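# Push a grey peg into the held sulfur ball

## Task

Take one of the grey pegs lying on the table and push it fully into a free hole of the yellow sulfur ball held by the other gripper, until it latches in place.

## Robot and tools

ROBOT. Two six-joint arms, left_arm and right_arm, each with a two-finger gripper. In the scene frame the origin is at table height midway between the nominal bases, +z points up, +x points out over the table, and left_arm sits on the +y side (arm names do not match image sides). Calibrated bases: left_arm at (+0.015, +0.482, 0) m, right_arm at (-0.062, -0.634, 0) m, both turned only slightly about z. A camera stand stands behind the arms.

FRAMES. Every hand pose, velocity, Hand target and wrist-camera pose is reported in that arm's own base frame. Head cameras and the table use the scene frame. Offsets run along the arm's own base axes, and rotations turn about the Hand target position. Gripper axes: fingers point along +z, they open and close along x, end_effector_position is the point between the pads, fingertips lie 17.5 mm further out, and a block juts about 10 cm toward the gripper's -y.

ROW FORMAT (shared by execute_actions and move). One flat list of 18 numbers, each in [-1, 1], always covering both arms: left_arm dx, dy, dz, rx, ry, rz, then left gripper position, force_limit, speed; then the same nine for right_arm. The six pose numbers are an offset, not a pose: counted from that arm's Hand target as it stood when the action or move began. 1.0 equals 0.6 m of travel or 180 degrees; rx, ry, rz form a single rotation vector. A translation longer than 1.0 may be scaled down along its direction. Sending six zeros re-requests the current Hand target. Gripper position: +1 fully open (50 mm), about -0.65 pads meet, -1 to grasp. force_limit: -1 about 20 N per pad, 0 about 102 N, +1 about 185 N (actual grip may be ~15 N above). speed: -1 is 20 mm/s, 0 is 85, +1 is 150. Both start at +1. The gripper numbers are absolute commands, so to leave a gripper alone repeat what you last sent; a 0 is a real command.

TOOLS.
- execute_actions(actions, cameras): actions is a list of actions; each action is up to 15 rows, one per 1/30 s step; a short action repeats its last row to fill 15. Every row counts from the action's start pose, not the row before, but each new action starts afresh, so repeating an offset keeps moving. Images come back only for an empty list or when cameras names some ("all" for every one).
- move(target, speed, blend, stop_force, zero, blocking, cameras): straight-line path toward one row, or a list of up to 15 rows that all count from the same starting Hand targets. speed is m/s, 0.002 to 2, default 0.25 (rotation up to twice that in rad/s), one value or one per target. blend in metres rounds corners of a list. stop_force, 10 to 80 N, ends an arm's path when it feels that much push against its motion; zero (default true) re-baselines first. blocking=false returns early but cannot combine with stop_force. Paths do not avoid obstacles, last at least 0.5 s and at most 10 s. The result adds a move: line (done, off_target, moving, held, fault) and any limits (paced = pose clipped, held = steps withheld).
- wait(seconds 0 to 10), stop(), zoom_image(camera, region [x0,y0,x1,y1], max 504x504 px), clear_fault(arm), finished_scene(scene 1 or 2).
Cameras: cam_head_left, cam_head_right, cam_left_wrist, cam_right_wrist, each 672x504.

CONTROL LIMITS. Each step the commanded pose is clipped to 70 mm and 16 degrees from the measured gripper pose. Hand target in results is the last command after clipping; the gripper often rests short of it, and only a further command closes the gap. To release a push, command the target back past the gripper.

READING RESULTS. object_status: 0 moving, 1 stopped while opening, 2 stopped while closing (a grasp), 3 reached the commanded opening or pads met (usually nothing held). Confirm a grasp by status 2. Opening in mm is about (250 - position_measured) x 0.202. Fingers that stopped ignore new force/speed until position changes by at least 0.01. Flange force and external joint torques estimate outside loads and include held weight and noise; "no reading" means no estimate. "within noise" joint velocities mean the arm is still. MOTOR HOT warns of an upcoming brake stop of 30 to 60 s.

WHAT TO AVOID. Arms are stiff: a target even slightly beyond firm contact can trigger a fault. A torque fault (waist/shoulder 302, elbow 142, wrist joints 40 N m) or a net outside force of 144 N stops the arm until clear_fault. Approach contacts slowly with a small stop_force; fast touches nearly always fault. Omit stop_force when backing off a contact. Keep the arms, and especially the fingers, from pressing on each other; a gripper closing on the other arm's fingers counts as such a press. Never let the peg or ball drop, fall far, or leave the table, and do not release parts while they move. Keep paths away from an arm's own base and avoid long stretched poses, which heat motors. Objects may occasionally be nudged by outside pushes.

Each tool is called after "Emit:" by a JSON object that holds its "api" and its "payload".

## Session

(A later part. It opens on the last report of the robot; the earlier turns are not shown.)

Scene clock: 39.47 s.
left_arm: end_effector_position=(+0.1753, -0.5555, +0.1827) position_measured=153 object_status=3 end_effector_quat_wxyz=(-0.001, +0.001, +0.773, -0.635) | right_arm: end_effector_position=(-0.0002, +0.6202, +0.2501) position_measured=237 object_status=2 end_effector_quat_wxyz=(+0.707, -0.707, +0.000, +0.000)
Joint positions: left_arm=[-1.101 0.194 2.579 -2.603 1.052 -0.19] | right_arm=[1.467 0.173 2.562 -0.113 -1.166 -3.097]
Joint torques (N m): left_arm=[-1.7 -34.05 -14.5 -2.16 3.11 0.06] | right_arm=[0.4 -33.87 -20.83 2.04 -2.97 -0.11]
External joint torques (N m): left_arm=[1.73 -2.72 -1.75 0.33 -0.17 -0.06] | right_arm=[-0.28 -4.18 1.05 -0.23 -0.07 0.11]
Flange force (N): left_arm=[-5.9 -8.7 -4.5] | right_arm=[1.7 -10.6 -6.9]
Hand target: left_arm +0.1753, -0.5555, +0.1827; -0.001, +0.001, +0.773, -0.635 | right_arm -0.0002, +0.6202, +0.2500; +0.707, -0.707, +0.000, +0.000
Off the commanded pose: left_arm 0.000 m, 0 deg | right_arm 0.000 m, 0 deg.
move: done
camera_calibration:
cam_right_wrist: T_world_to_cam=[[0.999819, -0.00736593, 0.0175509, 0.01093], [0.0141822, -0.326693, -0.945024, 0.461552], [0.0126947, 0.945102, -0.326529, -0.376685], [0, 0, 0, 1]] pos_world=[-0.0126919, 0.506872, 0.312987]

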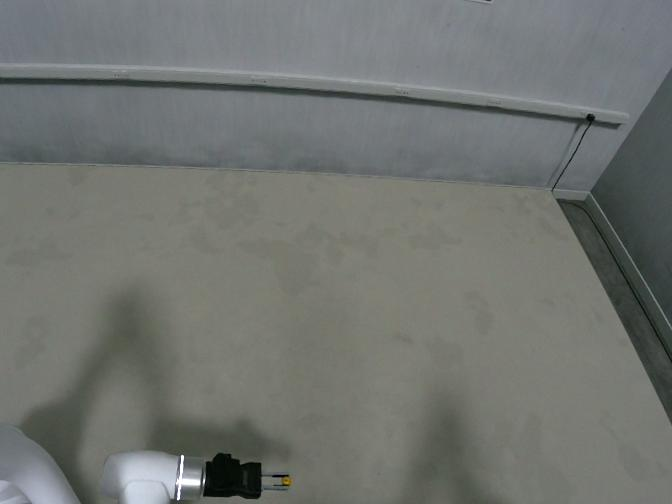

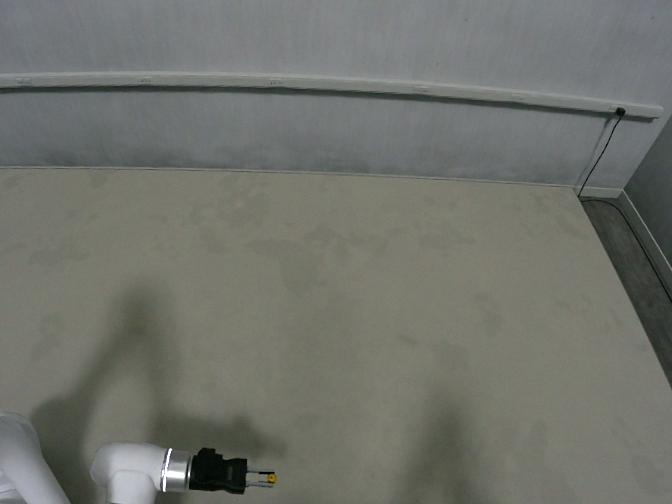

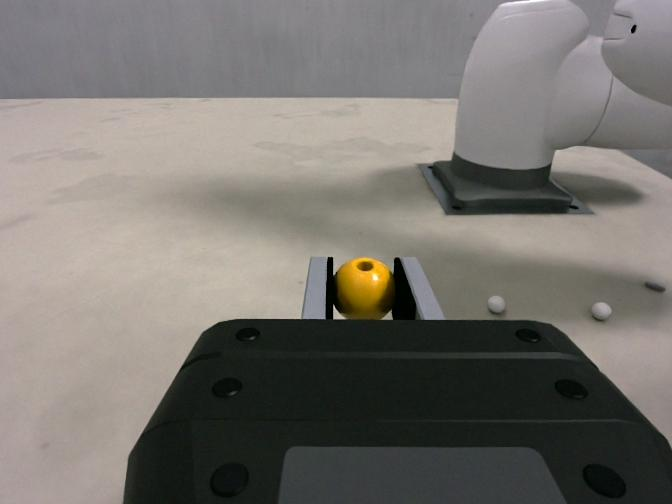

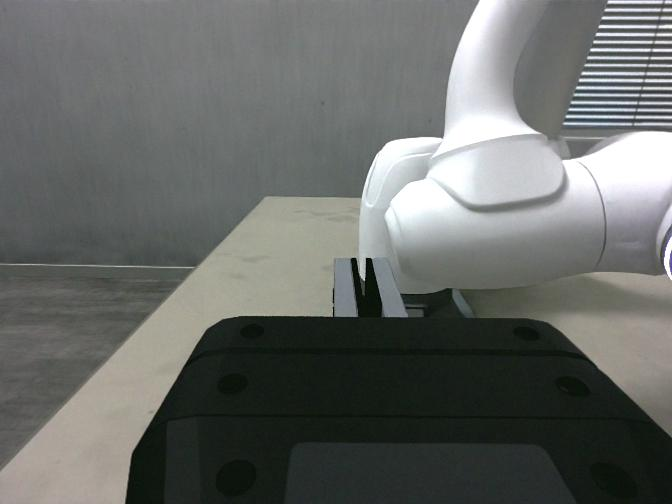

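Emit:
{"api": "move", "payload": {"target": [0,0,0,0,0,0,-0.192157,1,1,0.377,-0.279,-0.11,0,0,-0.15,-1,0,-0.8], "speed": 0.2, "cameras": ["all"]}}

Emit:
{"api": "zoom_image", "payload": {"camera": "cam_right_wrist", "region": [290, 190, 450, 310]}}

Emit:
{"api": "zoom_image", "payload": {"camera": "cam_left_wrist", "region": [270, 180, 470, 330]}}

Scene clock: 42.40 s.
left_arm: end_effector_position=(+0.1753, -0.5555, +0.1827) position_measured=153 object_status=3 end_effector_quat_wxyz=(-0.001, +0.001, +0.773, -0.635) | right_arm: end_effector_position=(+0.2260, +0.4529, +0.1841) position_measured=237 object_status=2 end_effector_quat_wxyz=(+0.688, -0.687, +0.165, -0.165)
Joint positions: left_arm=[-1.101 0.194 2.579 -2.603 1.052 -0.19] | right_arm=[0.959 0.312 2.789 -0.141 -1.532 -3.136]
Joint torques (N m): left_arm=[-1.55 -34.22 -14.49 -2.17 3.08 0.07] | right_arm=[0.99 -30.31 -5.52 0.33 -2.85 -0.19]
External joint torques (N m): left_arm=[1.6 -2.46 -1.74 0.34 -0.15 -0.06] | right_arm=[-0.98 -5.97 1.42 -0.15 -0.18 0.19]
Flange force (N): left_arm=[-5.8 -8.0 -4.0] | right_arm=[5.4 -26.8 -4.7]
Hand target: left_arm +0.1753, -0.5555, +0.1827; -0.001, +0.001, +0.773, -0.635 | right_arm +0.2260, +0.4528, +0.1840; +0.688, -0.687, +0.165, -0.165
Off the commanded pose: left_arm 0.000 m, 0 deg | right_arm 0.000 m, 0 deg.
move: done
camera_calibration:
cam_right_wrist: T_world_to_cam=[[0.887505, -0.460465, 0.0174986, 0.0152973], [-0.135709, -0.29748, -0.945034, 0.361939], [0.440361, 0.836348, -0.326504, -0.290319], [0, 0, 0, 1]] pos_world=[0.163387, 0.357521, 0.246987]

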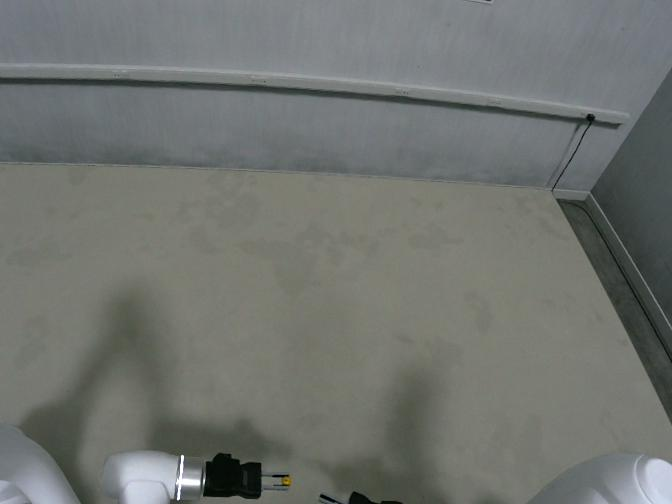

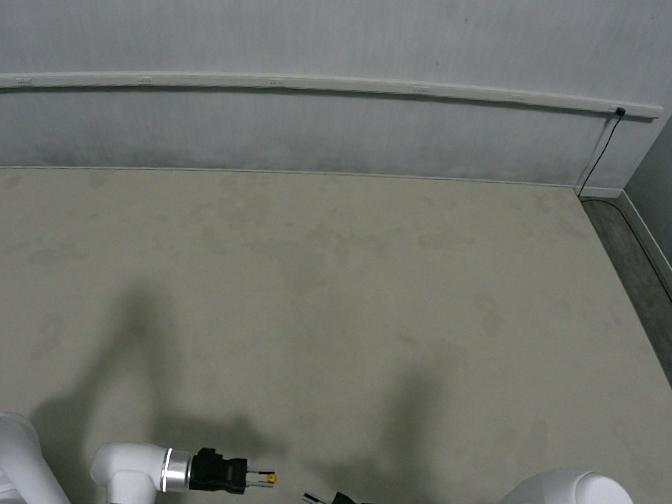

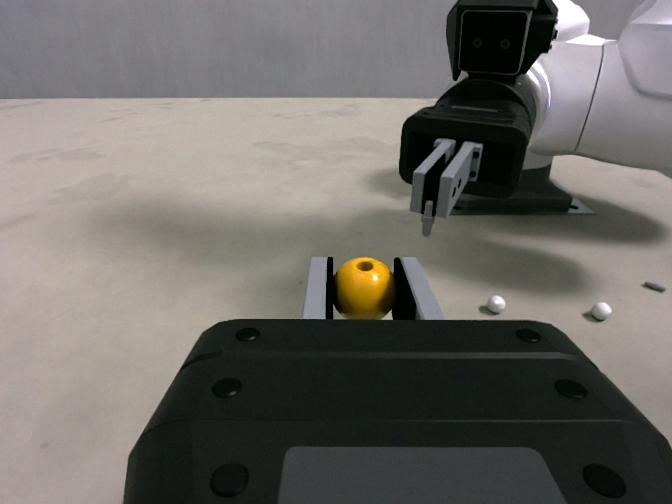

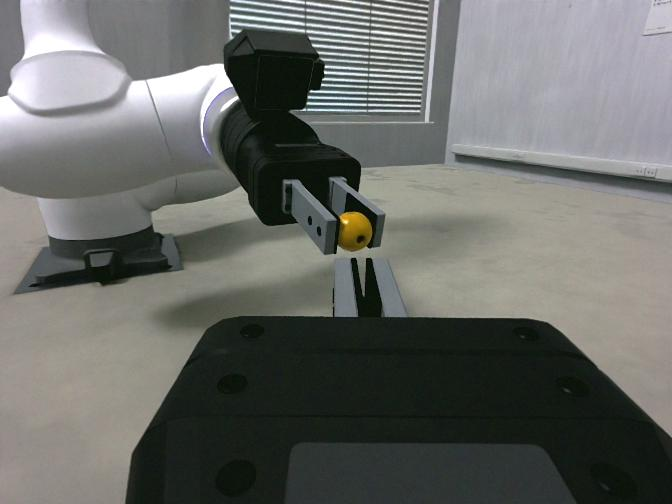

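Scaled by 3.150 from the camera's 672x504 image, which has a finer 960x720 frame.

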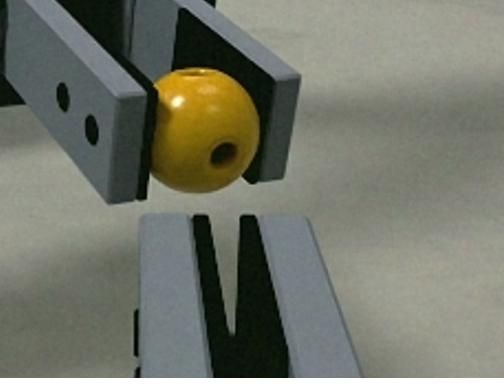

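Scaled by 2.520 from the camera's 672x504 image, which has a finer 960x720 frame.

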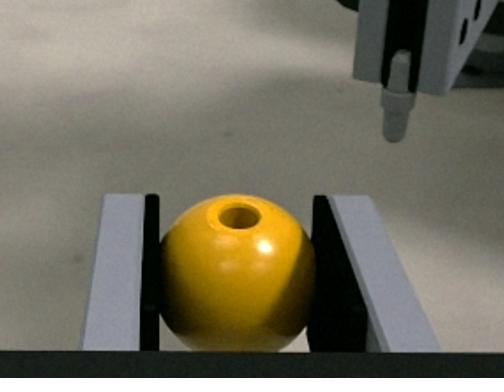

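Emit:
{"api": "zoom_image", "payload": {"camera": "cam_right_wrist", "region": [325, 200, 385, 260]}}

Emit:
{"api": "zoom_image", "payload": {"camera": "cam_left_wrist", "region": [400, 130, 490, 250]}}

Emit:
{"api": "zoom_image", "payload": {"camera": "cam_left_wrist", "region": [325, 245, 405, 325]}}

Emit:
{"api": "zoom_image", "payload": {"camera": "cam_head_left", "region": [250, 460, 350, 504]}}

Scaled by 8.400 from the camera's 672x504 image, which has a finer 960x720 frame.

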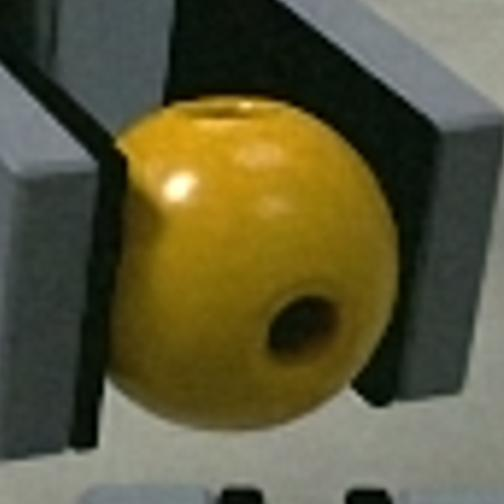

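Scaled by 4.200 from the camera's 672x504 image, which has a finer 960x720 frame.

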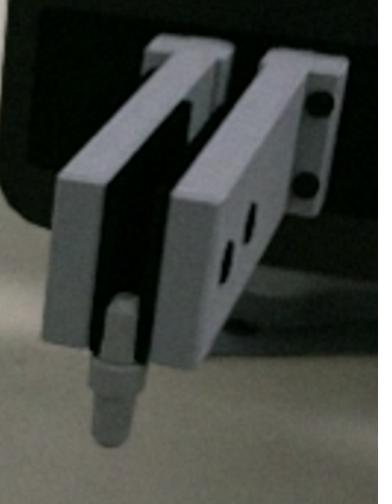

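Scaled by 6.300 from the camera's 672x504 image, which has a finer 960x720 frame.

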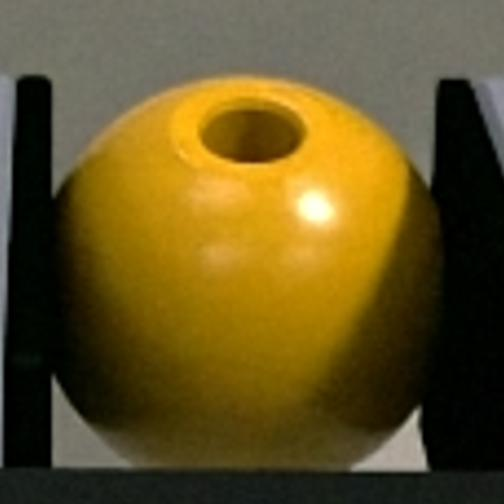

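Scaled by 5.040 from the camera's 672x504 image, which has a finer 960x720 frame.

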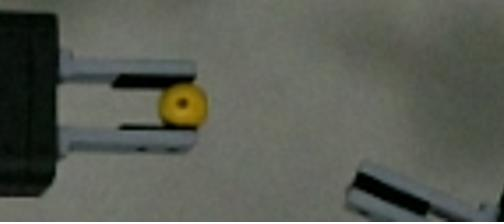

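Emit:
{"api": "move", "payload": {"target": [0,0,0,0,0,0,-0.192157,1,1,-0.0742,0.0378,0.05,0,0,0,-1,0,-0.8], "speed": 0.15, "cameras": ["cam_left_wrist","cam_right_wrist"]}}

Emit:
{"api": "zoom_image", "payload": {"camera": "cam_right_wrist", "region": [410, 235, 500, 325]}}

Emit:
{"api": "zoom_image", "payload": {"camera": "cam_left_wrist", "region": [400, 100, 560, 240]}}

Scene clock: 53.90 s.
left_arm: end_effector_position=(+0.1753, -0.5555, +0.1827) position_measured=153 object_status=3 end_effector_quat_wxyz=(-0.001, +0.001, +0.773, -0.635) | right_arm: end_effector_position=(+0.1815, +0.4755, +0.2140) position_measured=237 object_status=2 end_effector_quat_wxyz=(+0.688, -0.687, +0.165, -0.165)
Joint positions: left_arm=[-1.101 0.194 2.579 -2.603 1.052 -0.19] | right_arm=[1.19 0.181 2.766 0.093 -1.377 -3.159]
Joint torques (N m): left_arm=[-2.09 -34.14 -14.4 -2.17 3.13 0.08] | right_arm=[0.85 -25.39 -12.73 0.79 -2.96 -0.26]
External joint torques (N m): left_arm=[2.08 -2.51 -2.04 0.33 -0.18 -0.08] | right_arm=[-0.89 -5.35 0.79 0 -0.08 0.26]
Flange force (N): left_arm=[-7.3 -8.3 -4.3] | right_arm=[5.8 -22.2 -5.5]
Hand target: left_arm +0.1753, -0.5555, +0.1827; -0.001, +0.001, +0.773, -0.635 | right_arm +0.1815, +0.4755, +0.2140; +0.688, -0.687, +0.165, -0.165
Off the commanded pose: left_arm 0.000 m, 0 deg | right_arm 0.000 m, 0 deg.
move: done
camera_calibration:
cam_right_wrist: T_world_to_cam=[[0.887505, -0.460465, 0.0174986, 0.0647206], [-0.135709, -0.29748, -0.945034, 0.39091], [0.440361, 0.836348, -0.326504, -0.279946], [0, 0, 0, 1]] pos_world=[0.118887, 0.380221, 0.276887]
Images, in order (width x height): cam_left_wrist 672x504, cam_right_wrist 672x504.

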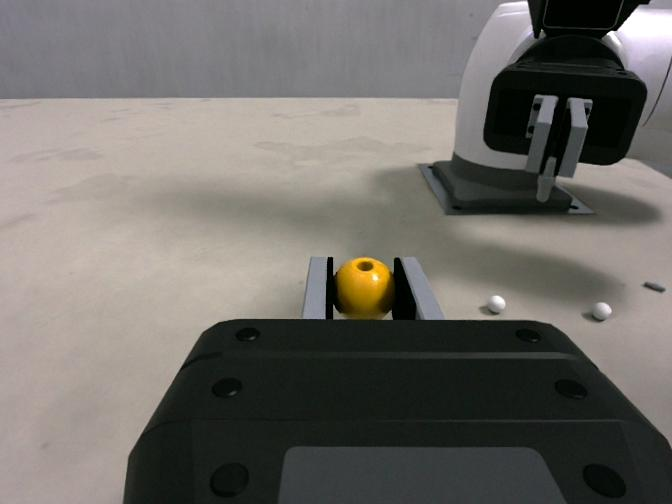

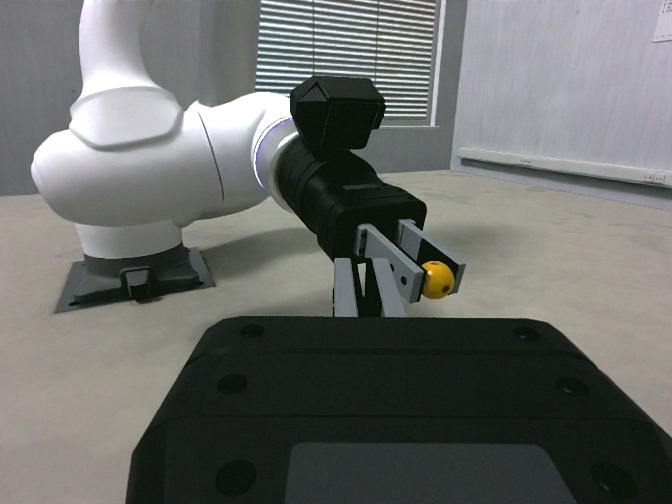

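Scaled by 5.600 from the camera's 672x504 image, which has a finer 960x720 frame.

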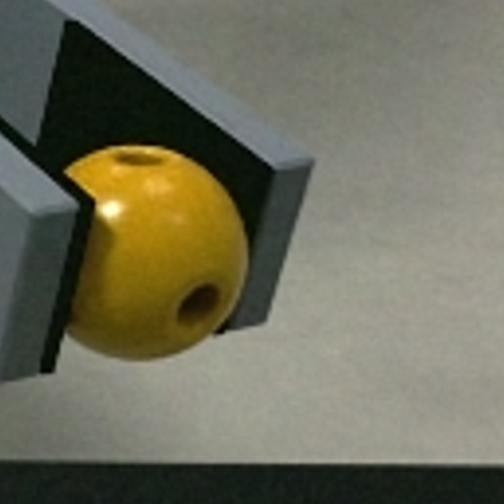

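Scaled by 3.150 from the camera's 672x504 image, which has a finer 960x720 frame.

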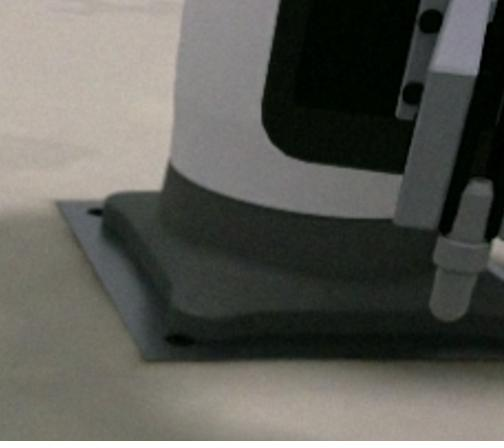

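Emit:
{"api": "move", "payload": {"target": [[0,0,0,0,0,0,-0.192157,1,1,0.033,0.017,0.043,0.0078,-0.0075,0,-1,0,-0.8],[0,0,0,0,0,0,-0.192157,1,1,0.139,0.0912,0.0267,0.0156,-0.0151,0,-1,0,-0.8]], "speed": 0.08, "blend": 0.01, "cameras": ["all"]}}

Emit:
{"api": "zoom_image", "payload": {"camera": "cam_left_wrist", "region": [300, 180, 430, 320]}}

Emit:
{"api": "zoom_image", "payload": {"camera": "cam_right_wrist", "region": [300, 220, 430, 330]}}

Emit:
{"api": "zoom_image", "payload": {"camera": "cam_head_left", "region": [260, 460, 340, 504]}}

Scene clock: 62.70 s.
left_arm: end_effector_position=(+0.1753, -0.5555, +0.1827) position_measured=153 object_status=3 end_effector_quat_wxyz=(-0.001, +0.001, +0.773, -0.635) | right_arm: end_effector_position=(+0.2648, +0.5302, +0.2301) position_measured=237 object_status=2 end_effector_quat_wxyz=(+0.708, -0.666, +0.153, -0.177)
Joint positions: left_arm=[-1.101 0.194 2.579 -2.603 1.052 -0.19] | right_arm=[1.001 0.259 2.626 -0.101 -1.381 -3.136]
Joint torques (N m): left_arm=[-1.65 -34.15 -14.49 -2.19 3.12 0.14] | right_arm=[0.51 -34.96 -14.28 1.31 -2.99 -0.08]
External joint torques (N m): left_arm=[1.66 -2.5 -1.67 0.38 -0.18 -0.14] | right_arm=[-0.49 -5.94 0.66 -0.13 -0.05 0.08]
Flange force (N): left_arm=[-6.0 -8.3 -4.3] | right_arm=[2.6 -18.8 -5.2]
Hand target: left_arm +0.1753, -0.5555, +0.1827; -0.001, +0.001, +0.773, -0.635 | right_arm +0.2649, +0.5302, +0.2301; +0.708, -0.666, +0.153, -0.177
Off the commanded pose: left_arm 0.000 m, 0 deg | right_arm 0.000 m, 0 deg.
move: done
camera_calibration:
cam_right_wrist: T_world_to_cam=[[0.886201, -0.461817, 0.0370534, 0.012179], [-0.0903775, -0.250761, -0.963821, 0.401267], [0.4544, 0.85079, -0.263962, -0.382844], [0, 0, 0, 1]] pos_world=[0.199437, 0.431967, 0.285242]

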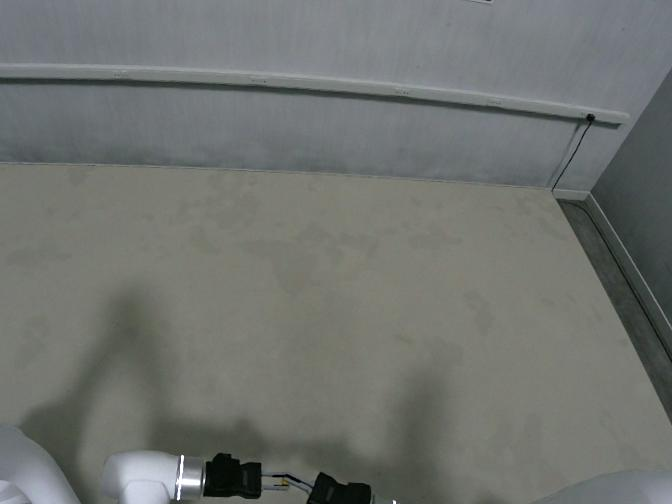

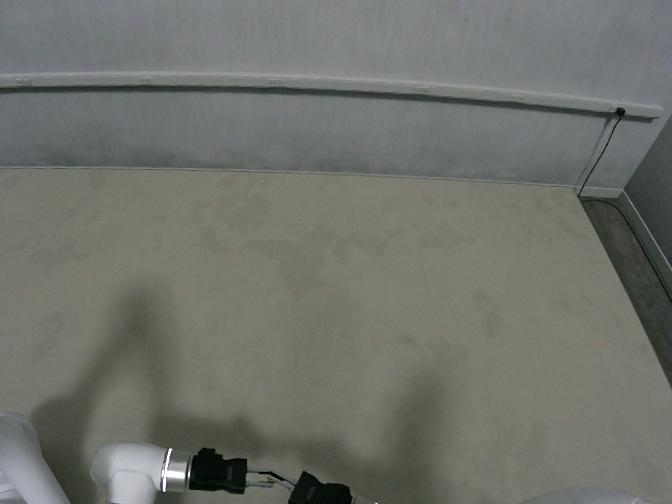

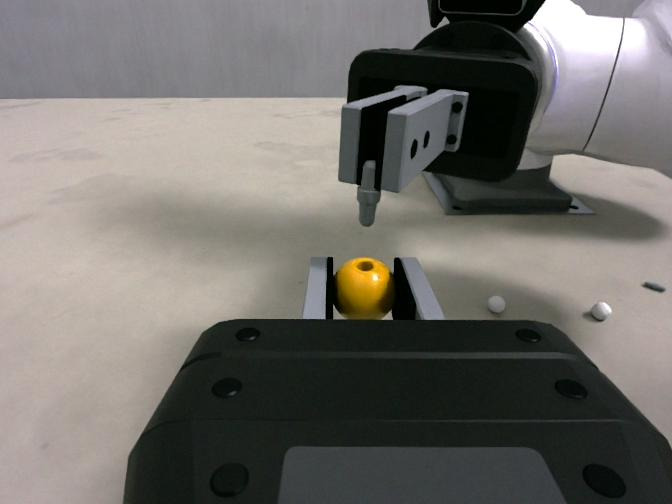

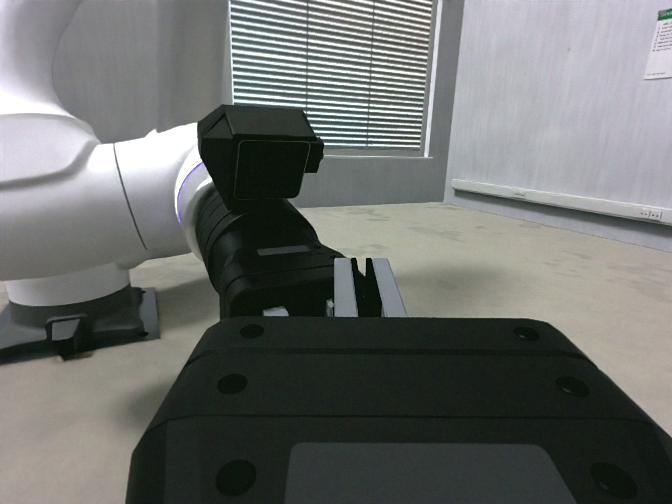

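Scaled by 3.600 from the camera's 672x504 image, which has a finer 960x720 frame.

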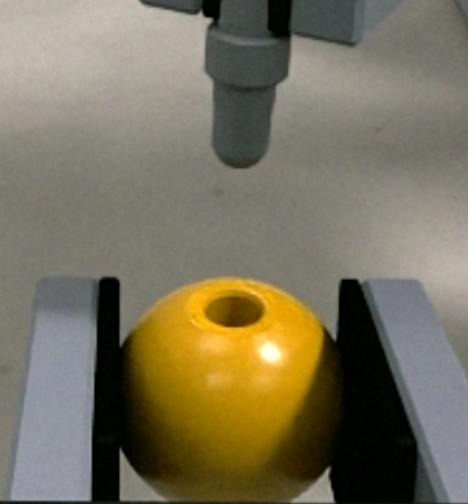

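Scaled by 3.877 from the camera's 672x504 image, which has a finer 960x720 frame.

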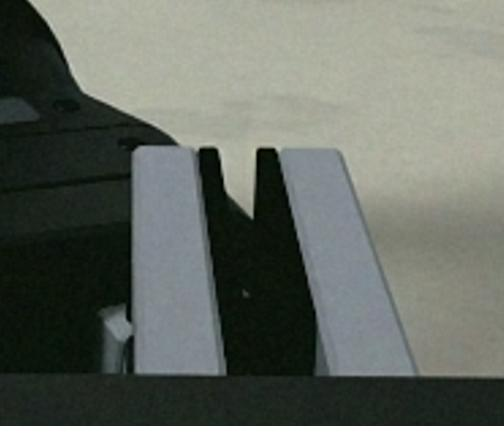

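Scaled by 6.300 from the camera's 672x504 image, which has a finer 960x720 frame.

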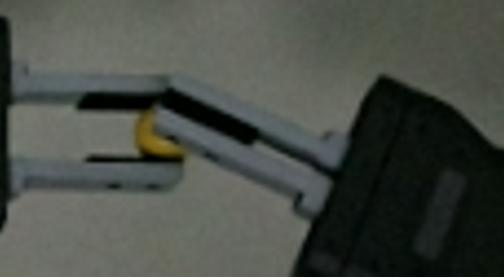

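Emit:
{"api": "zoom_image", "payload": {"camera": "cam_head_left", "region": [270, 466, 310, 496]}}

Emit:
{"api": "zoom_image", "payload": {"camera": "cam_head_right", "region": [255, 464, 295, 494]}}

Emit:
{"api": "zoom_image", "payload": {"camera": "cam_left_wrist", "region": [335, 200, 395, 290]}}

Scaled by 12.600 from the camera's 672x504 image, which has a finer 960x720 frame.

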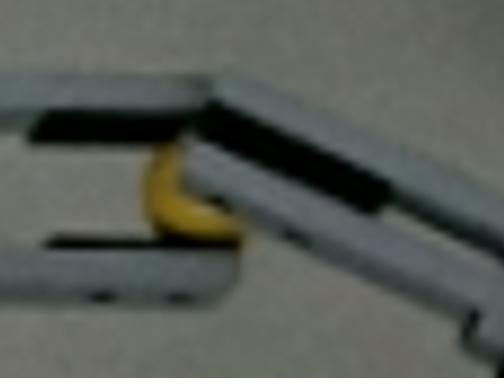

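Scaled by 12.600 from the camera's 672x504 image, which has a finer 960x720 frame.

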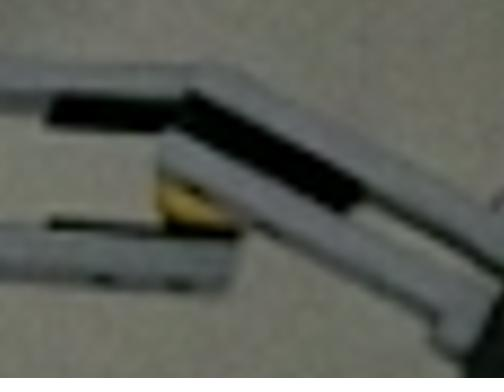

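Scaled by 5.600 from the camera's 672x504 image, which has a finer 960x720 frame.

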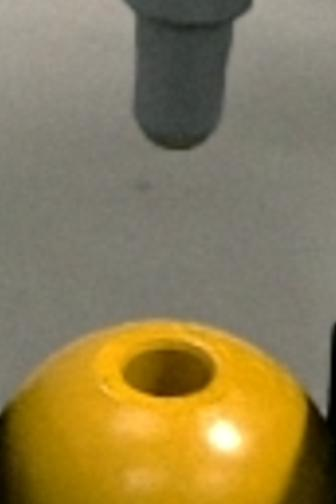

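Emit:
{"api": "move", "payload": {"target": [0,0,0,0,0,0,-0.192157,1,1,-0.0003,-0.0025,-0.0167,0,0,0,-1,0,-0.8], "speed": 0.03, "cameras": ["cam_left_wrist","cam_right_wrist"]}}

Emit:
{"api": "zoom_image", "payload": {"camera": "cam_left_wrist", "region": [335, 200, 395, 290]}}

Scene clock: 68.80 s.
left_arm: end_effector_position=(+0.1753, -0.5555, +0.1827) position_measured=153 object_status=3 end_effector_quat_wxyz=(-0.001, +0.001, +0.773, -0.635) | right_arm: end_effector_position=(+0.2647, +0.5288, +0.2201) position_measured=237 object_status=2 end_effector_quat_wxyz=(+0.708, -0.666, +0.153, -0.177)
Joint positions: left_arm=[-1.101 0.194 2.579 -2.603 1.052 -0.19] | right_arm=[0.998 0.29 2.631 -0.103 -1.417 -3.139]
Joint torques (N m): left_arm=[-1.63 -34.29 -14.43 -2.12 3.11 0.15] | right_arm=[0.15 -35.88 -13.32 1.21 -3.02 -0.12]
External joint torques (N m): left_arm=[1.59 -2.28 -1.67 0.32 -0.18 -0.15] | right_arm=[-0.09 -6.36 1.29 -0.21 -0.01 0.12]
Flange force (N): left_arm=[-5.8 -7.7 -3.8] | right_arm=[1.6 -20.5 -5.7]
Hand target: left_arm +0.1753, -0.5555, +0.1827; -0.001, +0.001, +0.773, -0.635 | right_arm +0.2647, +0.5287, +0.2200; +0.708, -0.666, +0.153, -0.177
Off the commanded pose: left_arm 0.000 m, 0 deg | right_arm 0.000 m, 0 deg.
move: done
camera_calibration:
cam_right_wrist: T_world_to_cam=[[0.886201, -0.461817, 0.0370534, 0.0120803], [-0.0903775, -0.250761, -0.963821, 0.39126], [0.4544, 0.85079, -0.263962, -0.384202], [0, 0, 0, 1]] pos_world=[0.199237, 0.430567, 0.275242]
Images, in order (width x height): cam_left_wrist 672x504, cam_right_wrist 672x504.

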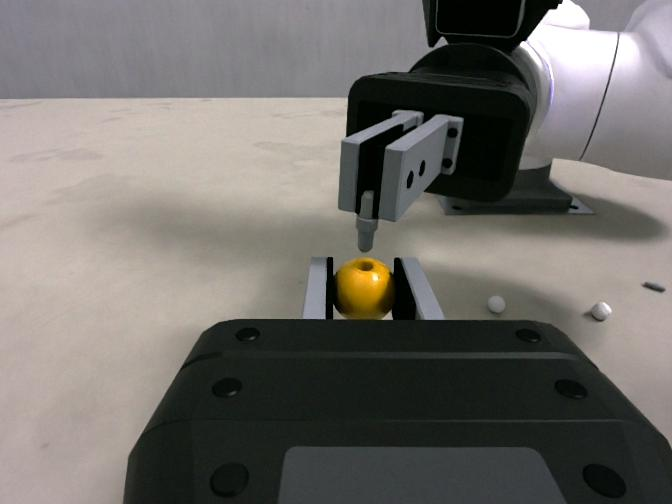

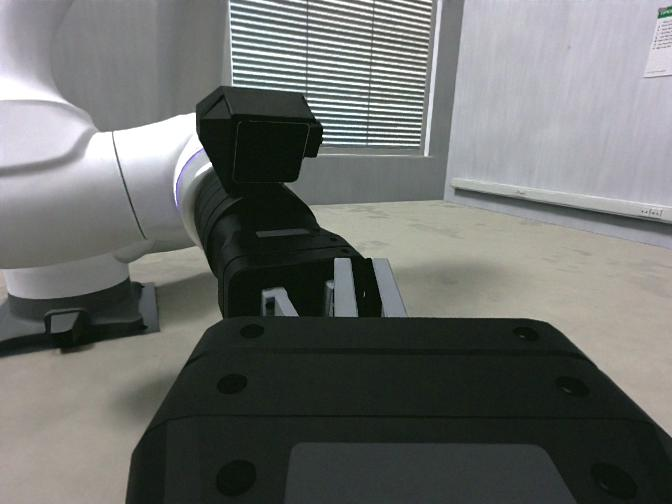

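Scaled by 5.600 from the camera's 672x504 image, which has a finer 960x720 frame.

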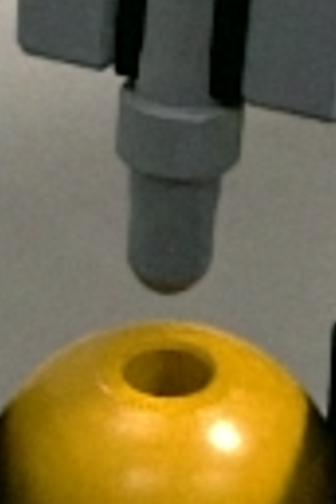

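Emit:
{"api": "move", "payload": {"target": [0,0,0,0,0,0,-0.192157,1,1,0,0,-0.0067,0,0,0,-1,0,-0.8], "speed": 0.01, "stop_force": 10, "cameras": ["cam_left_wrist","cam_head_left","cam_head_right"]}}

Emit:
{"api": "zoom_image", "payload": {"camera": "cam_left_wrist", "region": [335, 200, 395, 290]}}

Emit:
{"api": "zoom_image", "payload": {"camera": "cam_head_left", "region": [270, 466, 310, 496]}}

Emit:
{"api": "zoom_image", "payload": {"camera": "cam_head_right", "region": [255, 464, 295, 494]}}

Scene clock: 71.10 s.
left_arm: end_effector_position=(+0.1753, -0.5555, +0.1827) position_measured=153 object_status=3 end_effector_quat_wxyz=(-0.001, +0.001, +0.773, -0.635) | right_arm: end_effector_position=(+0.2647, +0.5287, +0.2160) position_measured=237 object_status=2 end_effector_quat_wxyz=(+0.708, -0.666, +0.153, -0.177)
Joint positions: left_arm=[-1.101 0.194 2.579 -2.603 1.052 -0.19] | right_arm=[0.998 0.303 2.632 -0.102 -1.432 -3.141]
Joint torques (N m): left_arm=[-1.71 -34.42 -14.33 -2.12 3.07 0.14] | right_arm=[0.14 -37.76 -12.35 1.2 -2.84 -0.17]
External joint torques (N m): left_arm=[1.61 -2.29 -1.9 0.3 -0.12 -0.14] | right_arm=[-0.18 -5.23 0.82 -0.25 -0.19 0.18]
Flange force (N): left_arm=[-6.0 -7.7 -3.5] | right_arm=[2.0 -16.4 -4.3]
Hand target: left_arm +0.1753, -0.5555, +0.1827; -0.001, +0.001, +0.773, -0.635 | right_arm +0.2647, +0.5287, +0.2160; +0.708, -0.666, +0.153, -0.177
Off the commanded pose: left_arm 0.000 m, 0 deg | right_arm 0.000 m, 0 deg.
move: done
Images, in order (width x height): cam_head_left 672x504, cam_head_right 672x504, cam_left_wrist 672x504.

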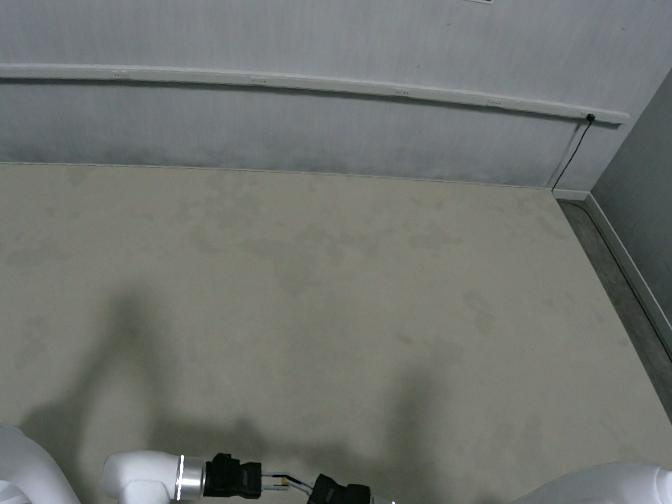

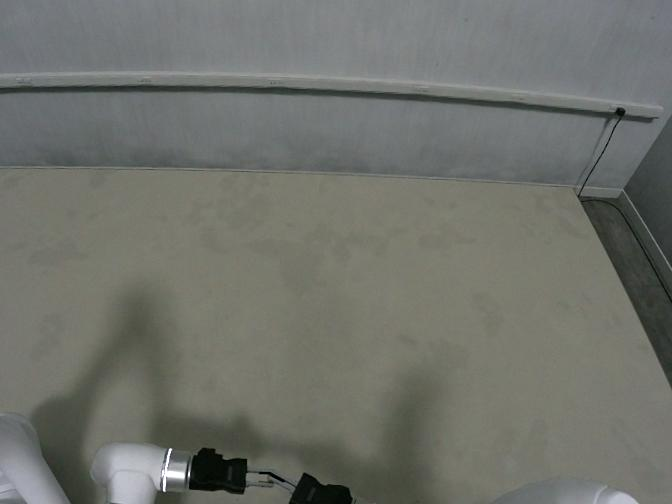

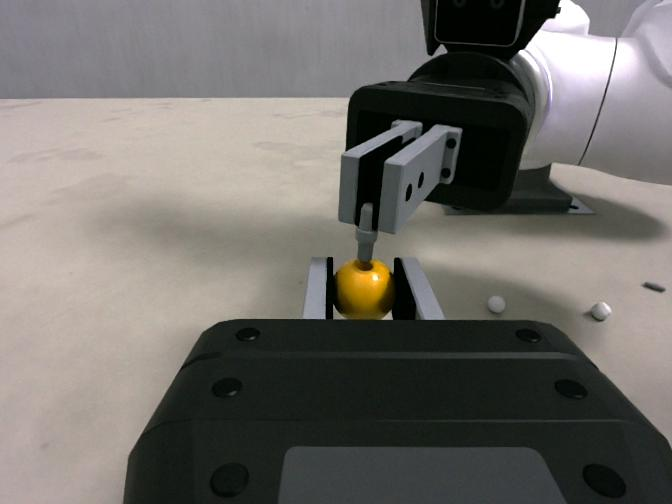

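Scaled by 5.600 from the camera's 672x504 image, which has a finer 960x720 frame.

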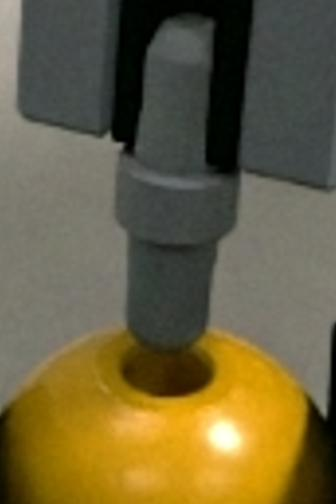

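Scaled by 12.600 from the camera's 672x504 image, which has a finer 960x720 frame.

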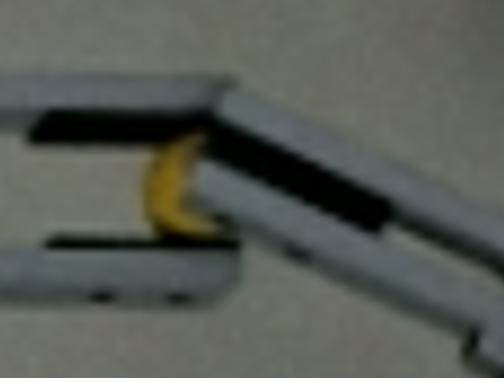

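Scaled by 12.600 from the camera's 672x504 image, which has a finer 960x720 frame.

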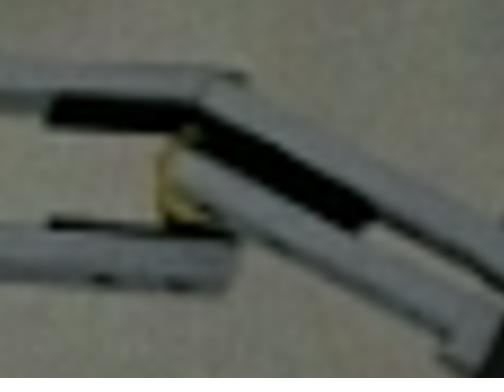

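Emit:
{"api": "move", "payload": {"target": [0,0,0,0,0,0,-0.192157,1,1,0,0,-0.005,0,0,0,-1,0,-0.8], "speed": 0.003, "stop_force": 10, "cameras": ["cam_left_wrist"]}}

Emit:
{"api": "zoom_image", "payload": {"camera": "cam_left_wrist", "region": [335, 200, 395, 290]}}

Scene clock: 73.47 s.
left_arm: end_effector_position=(+0.1753, -0.5555, +0.1827) position_measured=153 object_status=3 end_effector_quat_wxyz=(-0.001, +0.001, +0.773, -0.635) | right_arm: end_effector_position=(+0.2647, +0.5287, +0.2130) position_measured=237 object_status=2 end_effector_quat_wxyz=(+0.708, -0.666, +0.153, -0.177)
Joint positions: left_arm=[-1.101 0.194 2.579 -2.603 1.052 -0.19] | right_arm=[0.998 0.313 2.633 -0.102 -1.442 -3.142]
Joint torques (N m): left_arm=[-1.95 -35.27 -15.71 -2.26 3.82 0.1] | right_arm=[0.43 -36.91 -11.66 0.95 -2.15 -0.14]
External joint torques (N m): left_arm=[1.95 -1.31 -0.58 0.42 -0.88 -0.1] | right_arm=[-0.18 -6.78 0.8 -0.1 -0.87 0.14]
Flange force (N): left_arm=[-6.5 -6.3 -4.4] | right_arm=[1.6 -19.2 -5.7]
Hand target: left_arm +0.1753, -0.5555, +0.1827; -0.001, +0.001, +0.773, -0.635 | right_arm +0.2647, +0.5287, +0.2130; +0.708, -0.666, +0.153, -0.177
Off the commanded pose: left_arm 0.000 m, 0 deg | right_arm 0.000 m, 0 deg.
move: done
Images, in order (width x height): cam_left_wrist 672x504.

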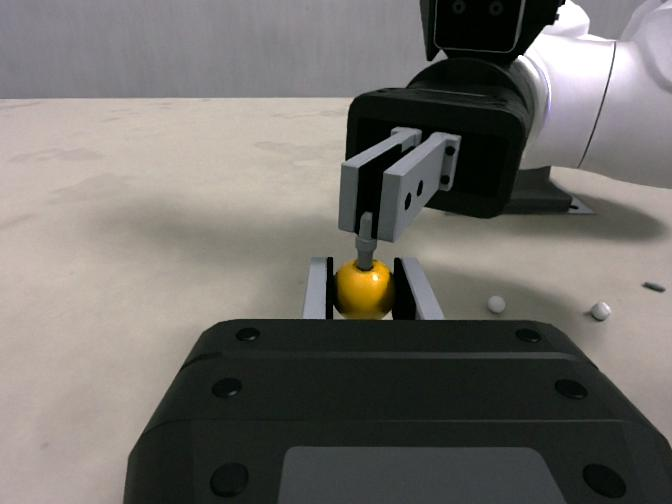

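Scaled by 5.600 from the camera's 672x504 image, which has a finer 960x720 frame.

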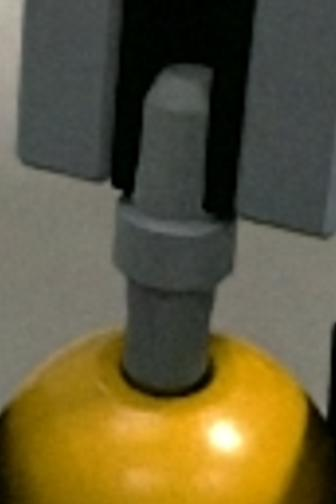

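Emit:
{"api": "move", "payload": {"target": [0,0,0,0,0,0,-0.192157,1,1,0,0,-0.005,0,0,0,-1,0,-0.8], "speed": 0.003, "stop_force": 15, "zero": false, "cameras": ["cam_left_wrist"]}}

Emit:
{"api": "zoom_image", "payload": {"camera": "cam_left_wrist", "region": [335, 200, 395, 290]}}

Scene clock: 76.00 s.
left_arm: end_effector_position=(+0.1753, -0.5555, +0.1827) position_measured=153 object_status=3 end_effector_quat_wxyz=(-0.001, +0.001, +0.773, -0.635) | right_arm: end_effector_position=(+0.2647, +0.5287, +0.2100) position_measured=237 object_status=2 end_effector_quat_wxyz=(+0.708, -0.666, +0.153, -0.177)
Joint positions: left_arm=[-1.101 0.194 2.579 -2.603 1.052 -0.19] | right_arm=[0.998 0.323 2.634 -0.102 -1.452 -3.143]
Joint torques (N m): left_arm=[-2.72 -35.24 -17.99 -2.17 4.3 0.07] | right_arm=[1.92 -37.25 -12.88 0.51 -2 -0.05]
External joint torques (N m): left_arm=[2.69 -1.45 1.63 0.33 -1.34 -0.07] | right_arm=[-1.99 -6.77 2.32 0.34 -1.03 0.06]
Flange force (N): left_arm=[-5.9 -6.1 -8.3] | right_arm=[6.1 -18.5 -8.9]
Hand target: left_arm +0.1753, -0.5555, +0.1827; -0.001, +0.001, +0.773, -0.635 | right_arm +0.2647, +0.5287, +0.2100; +0.708, -0.666, +0.153, -0.177
Off the commanded pose: left_arm 0.000 m, 0 deg | right_arm 0.000 m, 0 deg.
move: done
camera_calibration:
cam_left_wrist: T_world_to_cam=[[-0.999927, 0.000654347, 0.0121002, 0.183437], [-0.0100673, 0.51093, -0.859563, 0.460418], [-0.0067448, -0.859622, -0.510886, -0.251125], [0, 0, 0, 1]] pos_world=[0.186365, -0.451234, 0.265243]
Images, in order (width x height): cam_left_wrist 672x504.

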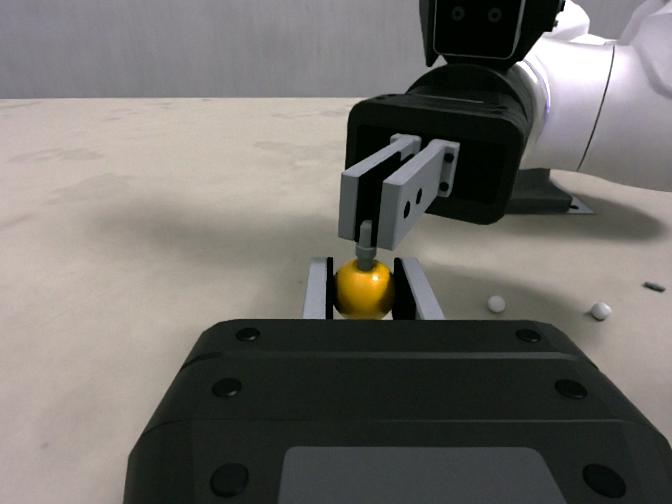

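Scaled by 5.600 from the camera's 672x504 image, which has a finer 960x720 frame.

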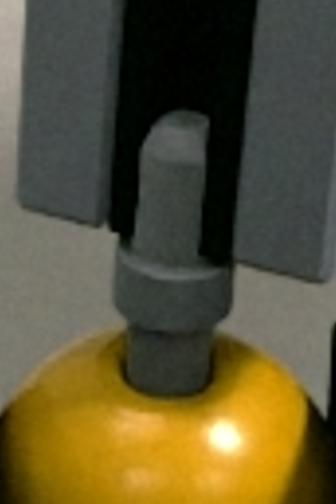

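Emit:
{"api": "move", "payload": {"target": [0,0,0,0,0,0,-0.192157,1,1,0,0,-0.005,0,0,0,-1,0,-0.8], "speed": 0.003, "stop_force": 30, "zero": false, "cameras": ["cam_left_wrist"]}}

Emit:
{"api": "zoom_image", "payload": {"camera": "cam_left_wrist", "region": [335, 200, 395, 290]}}

Scene clock: 78.37 s.
left_arm: end_effector_position=(+0.1753, -0.5555, +0.1827) position_measured=153 object_status=3 end_effector_quat_wxyz=(-0.001, +0.001, +0.773, -0.635) | right_arm: end_effector_position=(+0.2647, +0.5287, +0.2070) position_measured=237 object_status=2 end_effector_quat_wxyz=(+0.708, -0.666, +0.153, -0.177)
Joint positions: left_arm=[-1.101 0.194 2.579 -2.603 1.052 -0.19] | right_arm=[0.998 0.333 2.635 -0.102 -1.463 -3.144]
Joint torques (N m): left_arm=[-2.19 -37.98 -20.03 -2.76 5.35 0.09] | right_arm=[1.87 -35.05 -10.68 0.13 -0.74 -0.05]
External joint torques (N m): left_arm=[2.19 1.32 3.64 0.92 -2.4 -0.08] | right_arm=[-1.89 -9.78 0.53 0.68 -2.3 0.05]
Flange force (N): left_arm=[-5.9 -1.0 -7.1] | right_arm=[4.8 -24.4 -8.2]
Hand target: left_arm +0.1753, -0.5555, +0.1827; -0.001, +0.001, +0.773, -0.635 | right_arm +0.2647, +0.5287, +0.2070; +0.708, -0.666, +0.153, -0.177
Off the commanded pose: left_arm 0.000 m, 0 deg | right_arm 0.000 m, 0 deg.
move: done
Images, in order (width x height): cam_left_wrist 672x504.

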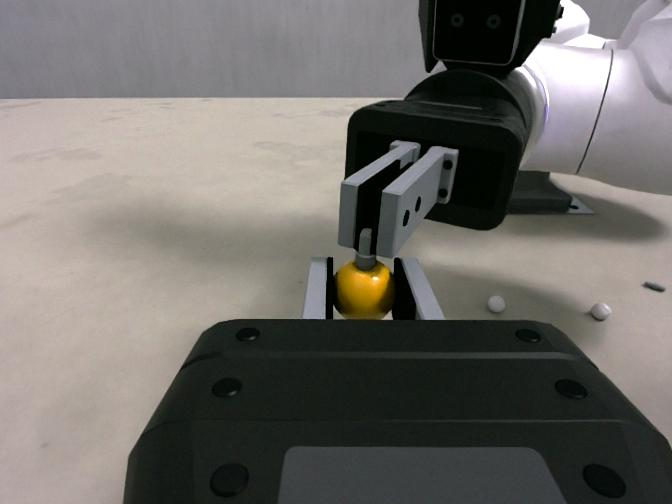

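Scaled by 5.600 from the camera's 672x504 image, which has a finer 960x720 frame.

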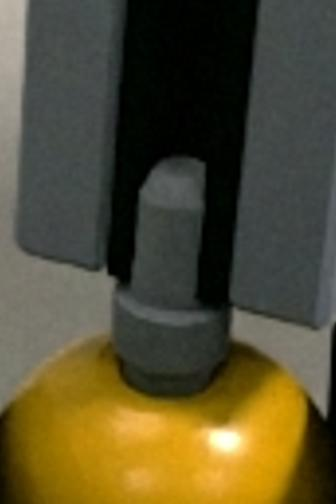

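Emit:
{"api": "move", "payload": {"target": [0,0,0,0,0,0,-0.192157,1,1,0,0,-0.0042,0,0,0,-1,0,-0.8], "speed": 0.002, "stop_force": 50, "zero": false, "cameras": ["cam_left_wrist"]}}

Emit:
{"api": "zoom_image", "payload": {"camera": "cam_left_wrist", "region": [335, 200, 395, 290]}}

Scene clock: 81.07 s.
left_arm: end_effector_position=(+0.1753, -0.5555, +0.1827) position_measured=153 object_status=3 end_effector_quat_wxyz=(-0.001, +0.001, +0.773, -0.635) | right_arm: end_effector_position=(+0.2647, +0.5287, +0.2045) position_measured=237 object_status=2 end_effector_quat_wxyz=(+0.708, -0.666, +0.153, -0.177)
Joint positions: left_arm=[-1.101 0.194 2.579 -2.603 1.052 -0.19] | right_arm=[0.998 0.341 2.635 -0.102 -1.472 -3.145]
Joint torques (N m): left_arm=[-1.05 -50.06 -28.18 -3.98 11.65 0.02] | right_arm=[1.64 -22.74 -0.32 0.26 6.05 -0.16]
External joint torques (N m): left_arm=[1.11 13.09 11.89 2.15 -8.69 -0.01] | right_arm=[-1.69 -22.17 -9.46 0.51 -9.08 0.17]
Flange force (N): left_arm=[-4.7 16.3 -0.5] | right_arm=[5.5 -43.5 -4.1]
Hand target: left_arm +0.1753, -0.5555, +0.1827; -0.001, +0.001, +0.773, -0.635 | right_arm +0.2647, +0.5287, +0.2045; +0.708, -0.666, +0.153, -0.177
Off the commanded pose: left_arm 0.000 m, 0 deg | right_arm 0.000 m, 0 deg.
move: done
camera_calibration:
cam_left_wrist: T_world_to_cam=[[-0.999927, 0.000654347, 0.0121002, 0.183437], [-0.0100673, 0.51093, -0.859563, 0.460418], [-0.0067448, -0.859622, -0.510886, -0.251125], [0, 0, 0, 1]] pos_world=[0.186365, -0.451234, 0.265243]
Images, in order (width x height): cam_left_wrist 672x504.

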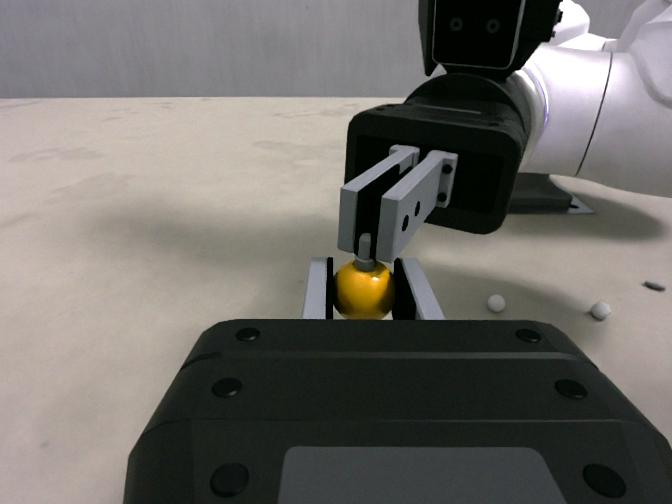

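Scaled by 5.600 from the camera's 672x504 image, which has a finer 960x720 frame.

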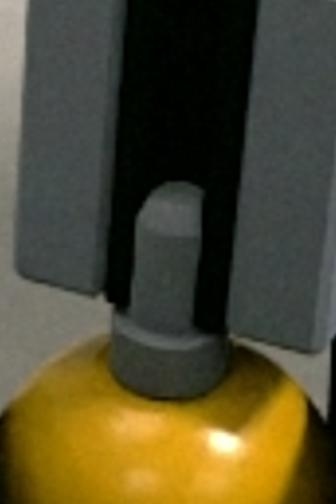

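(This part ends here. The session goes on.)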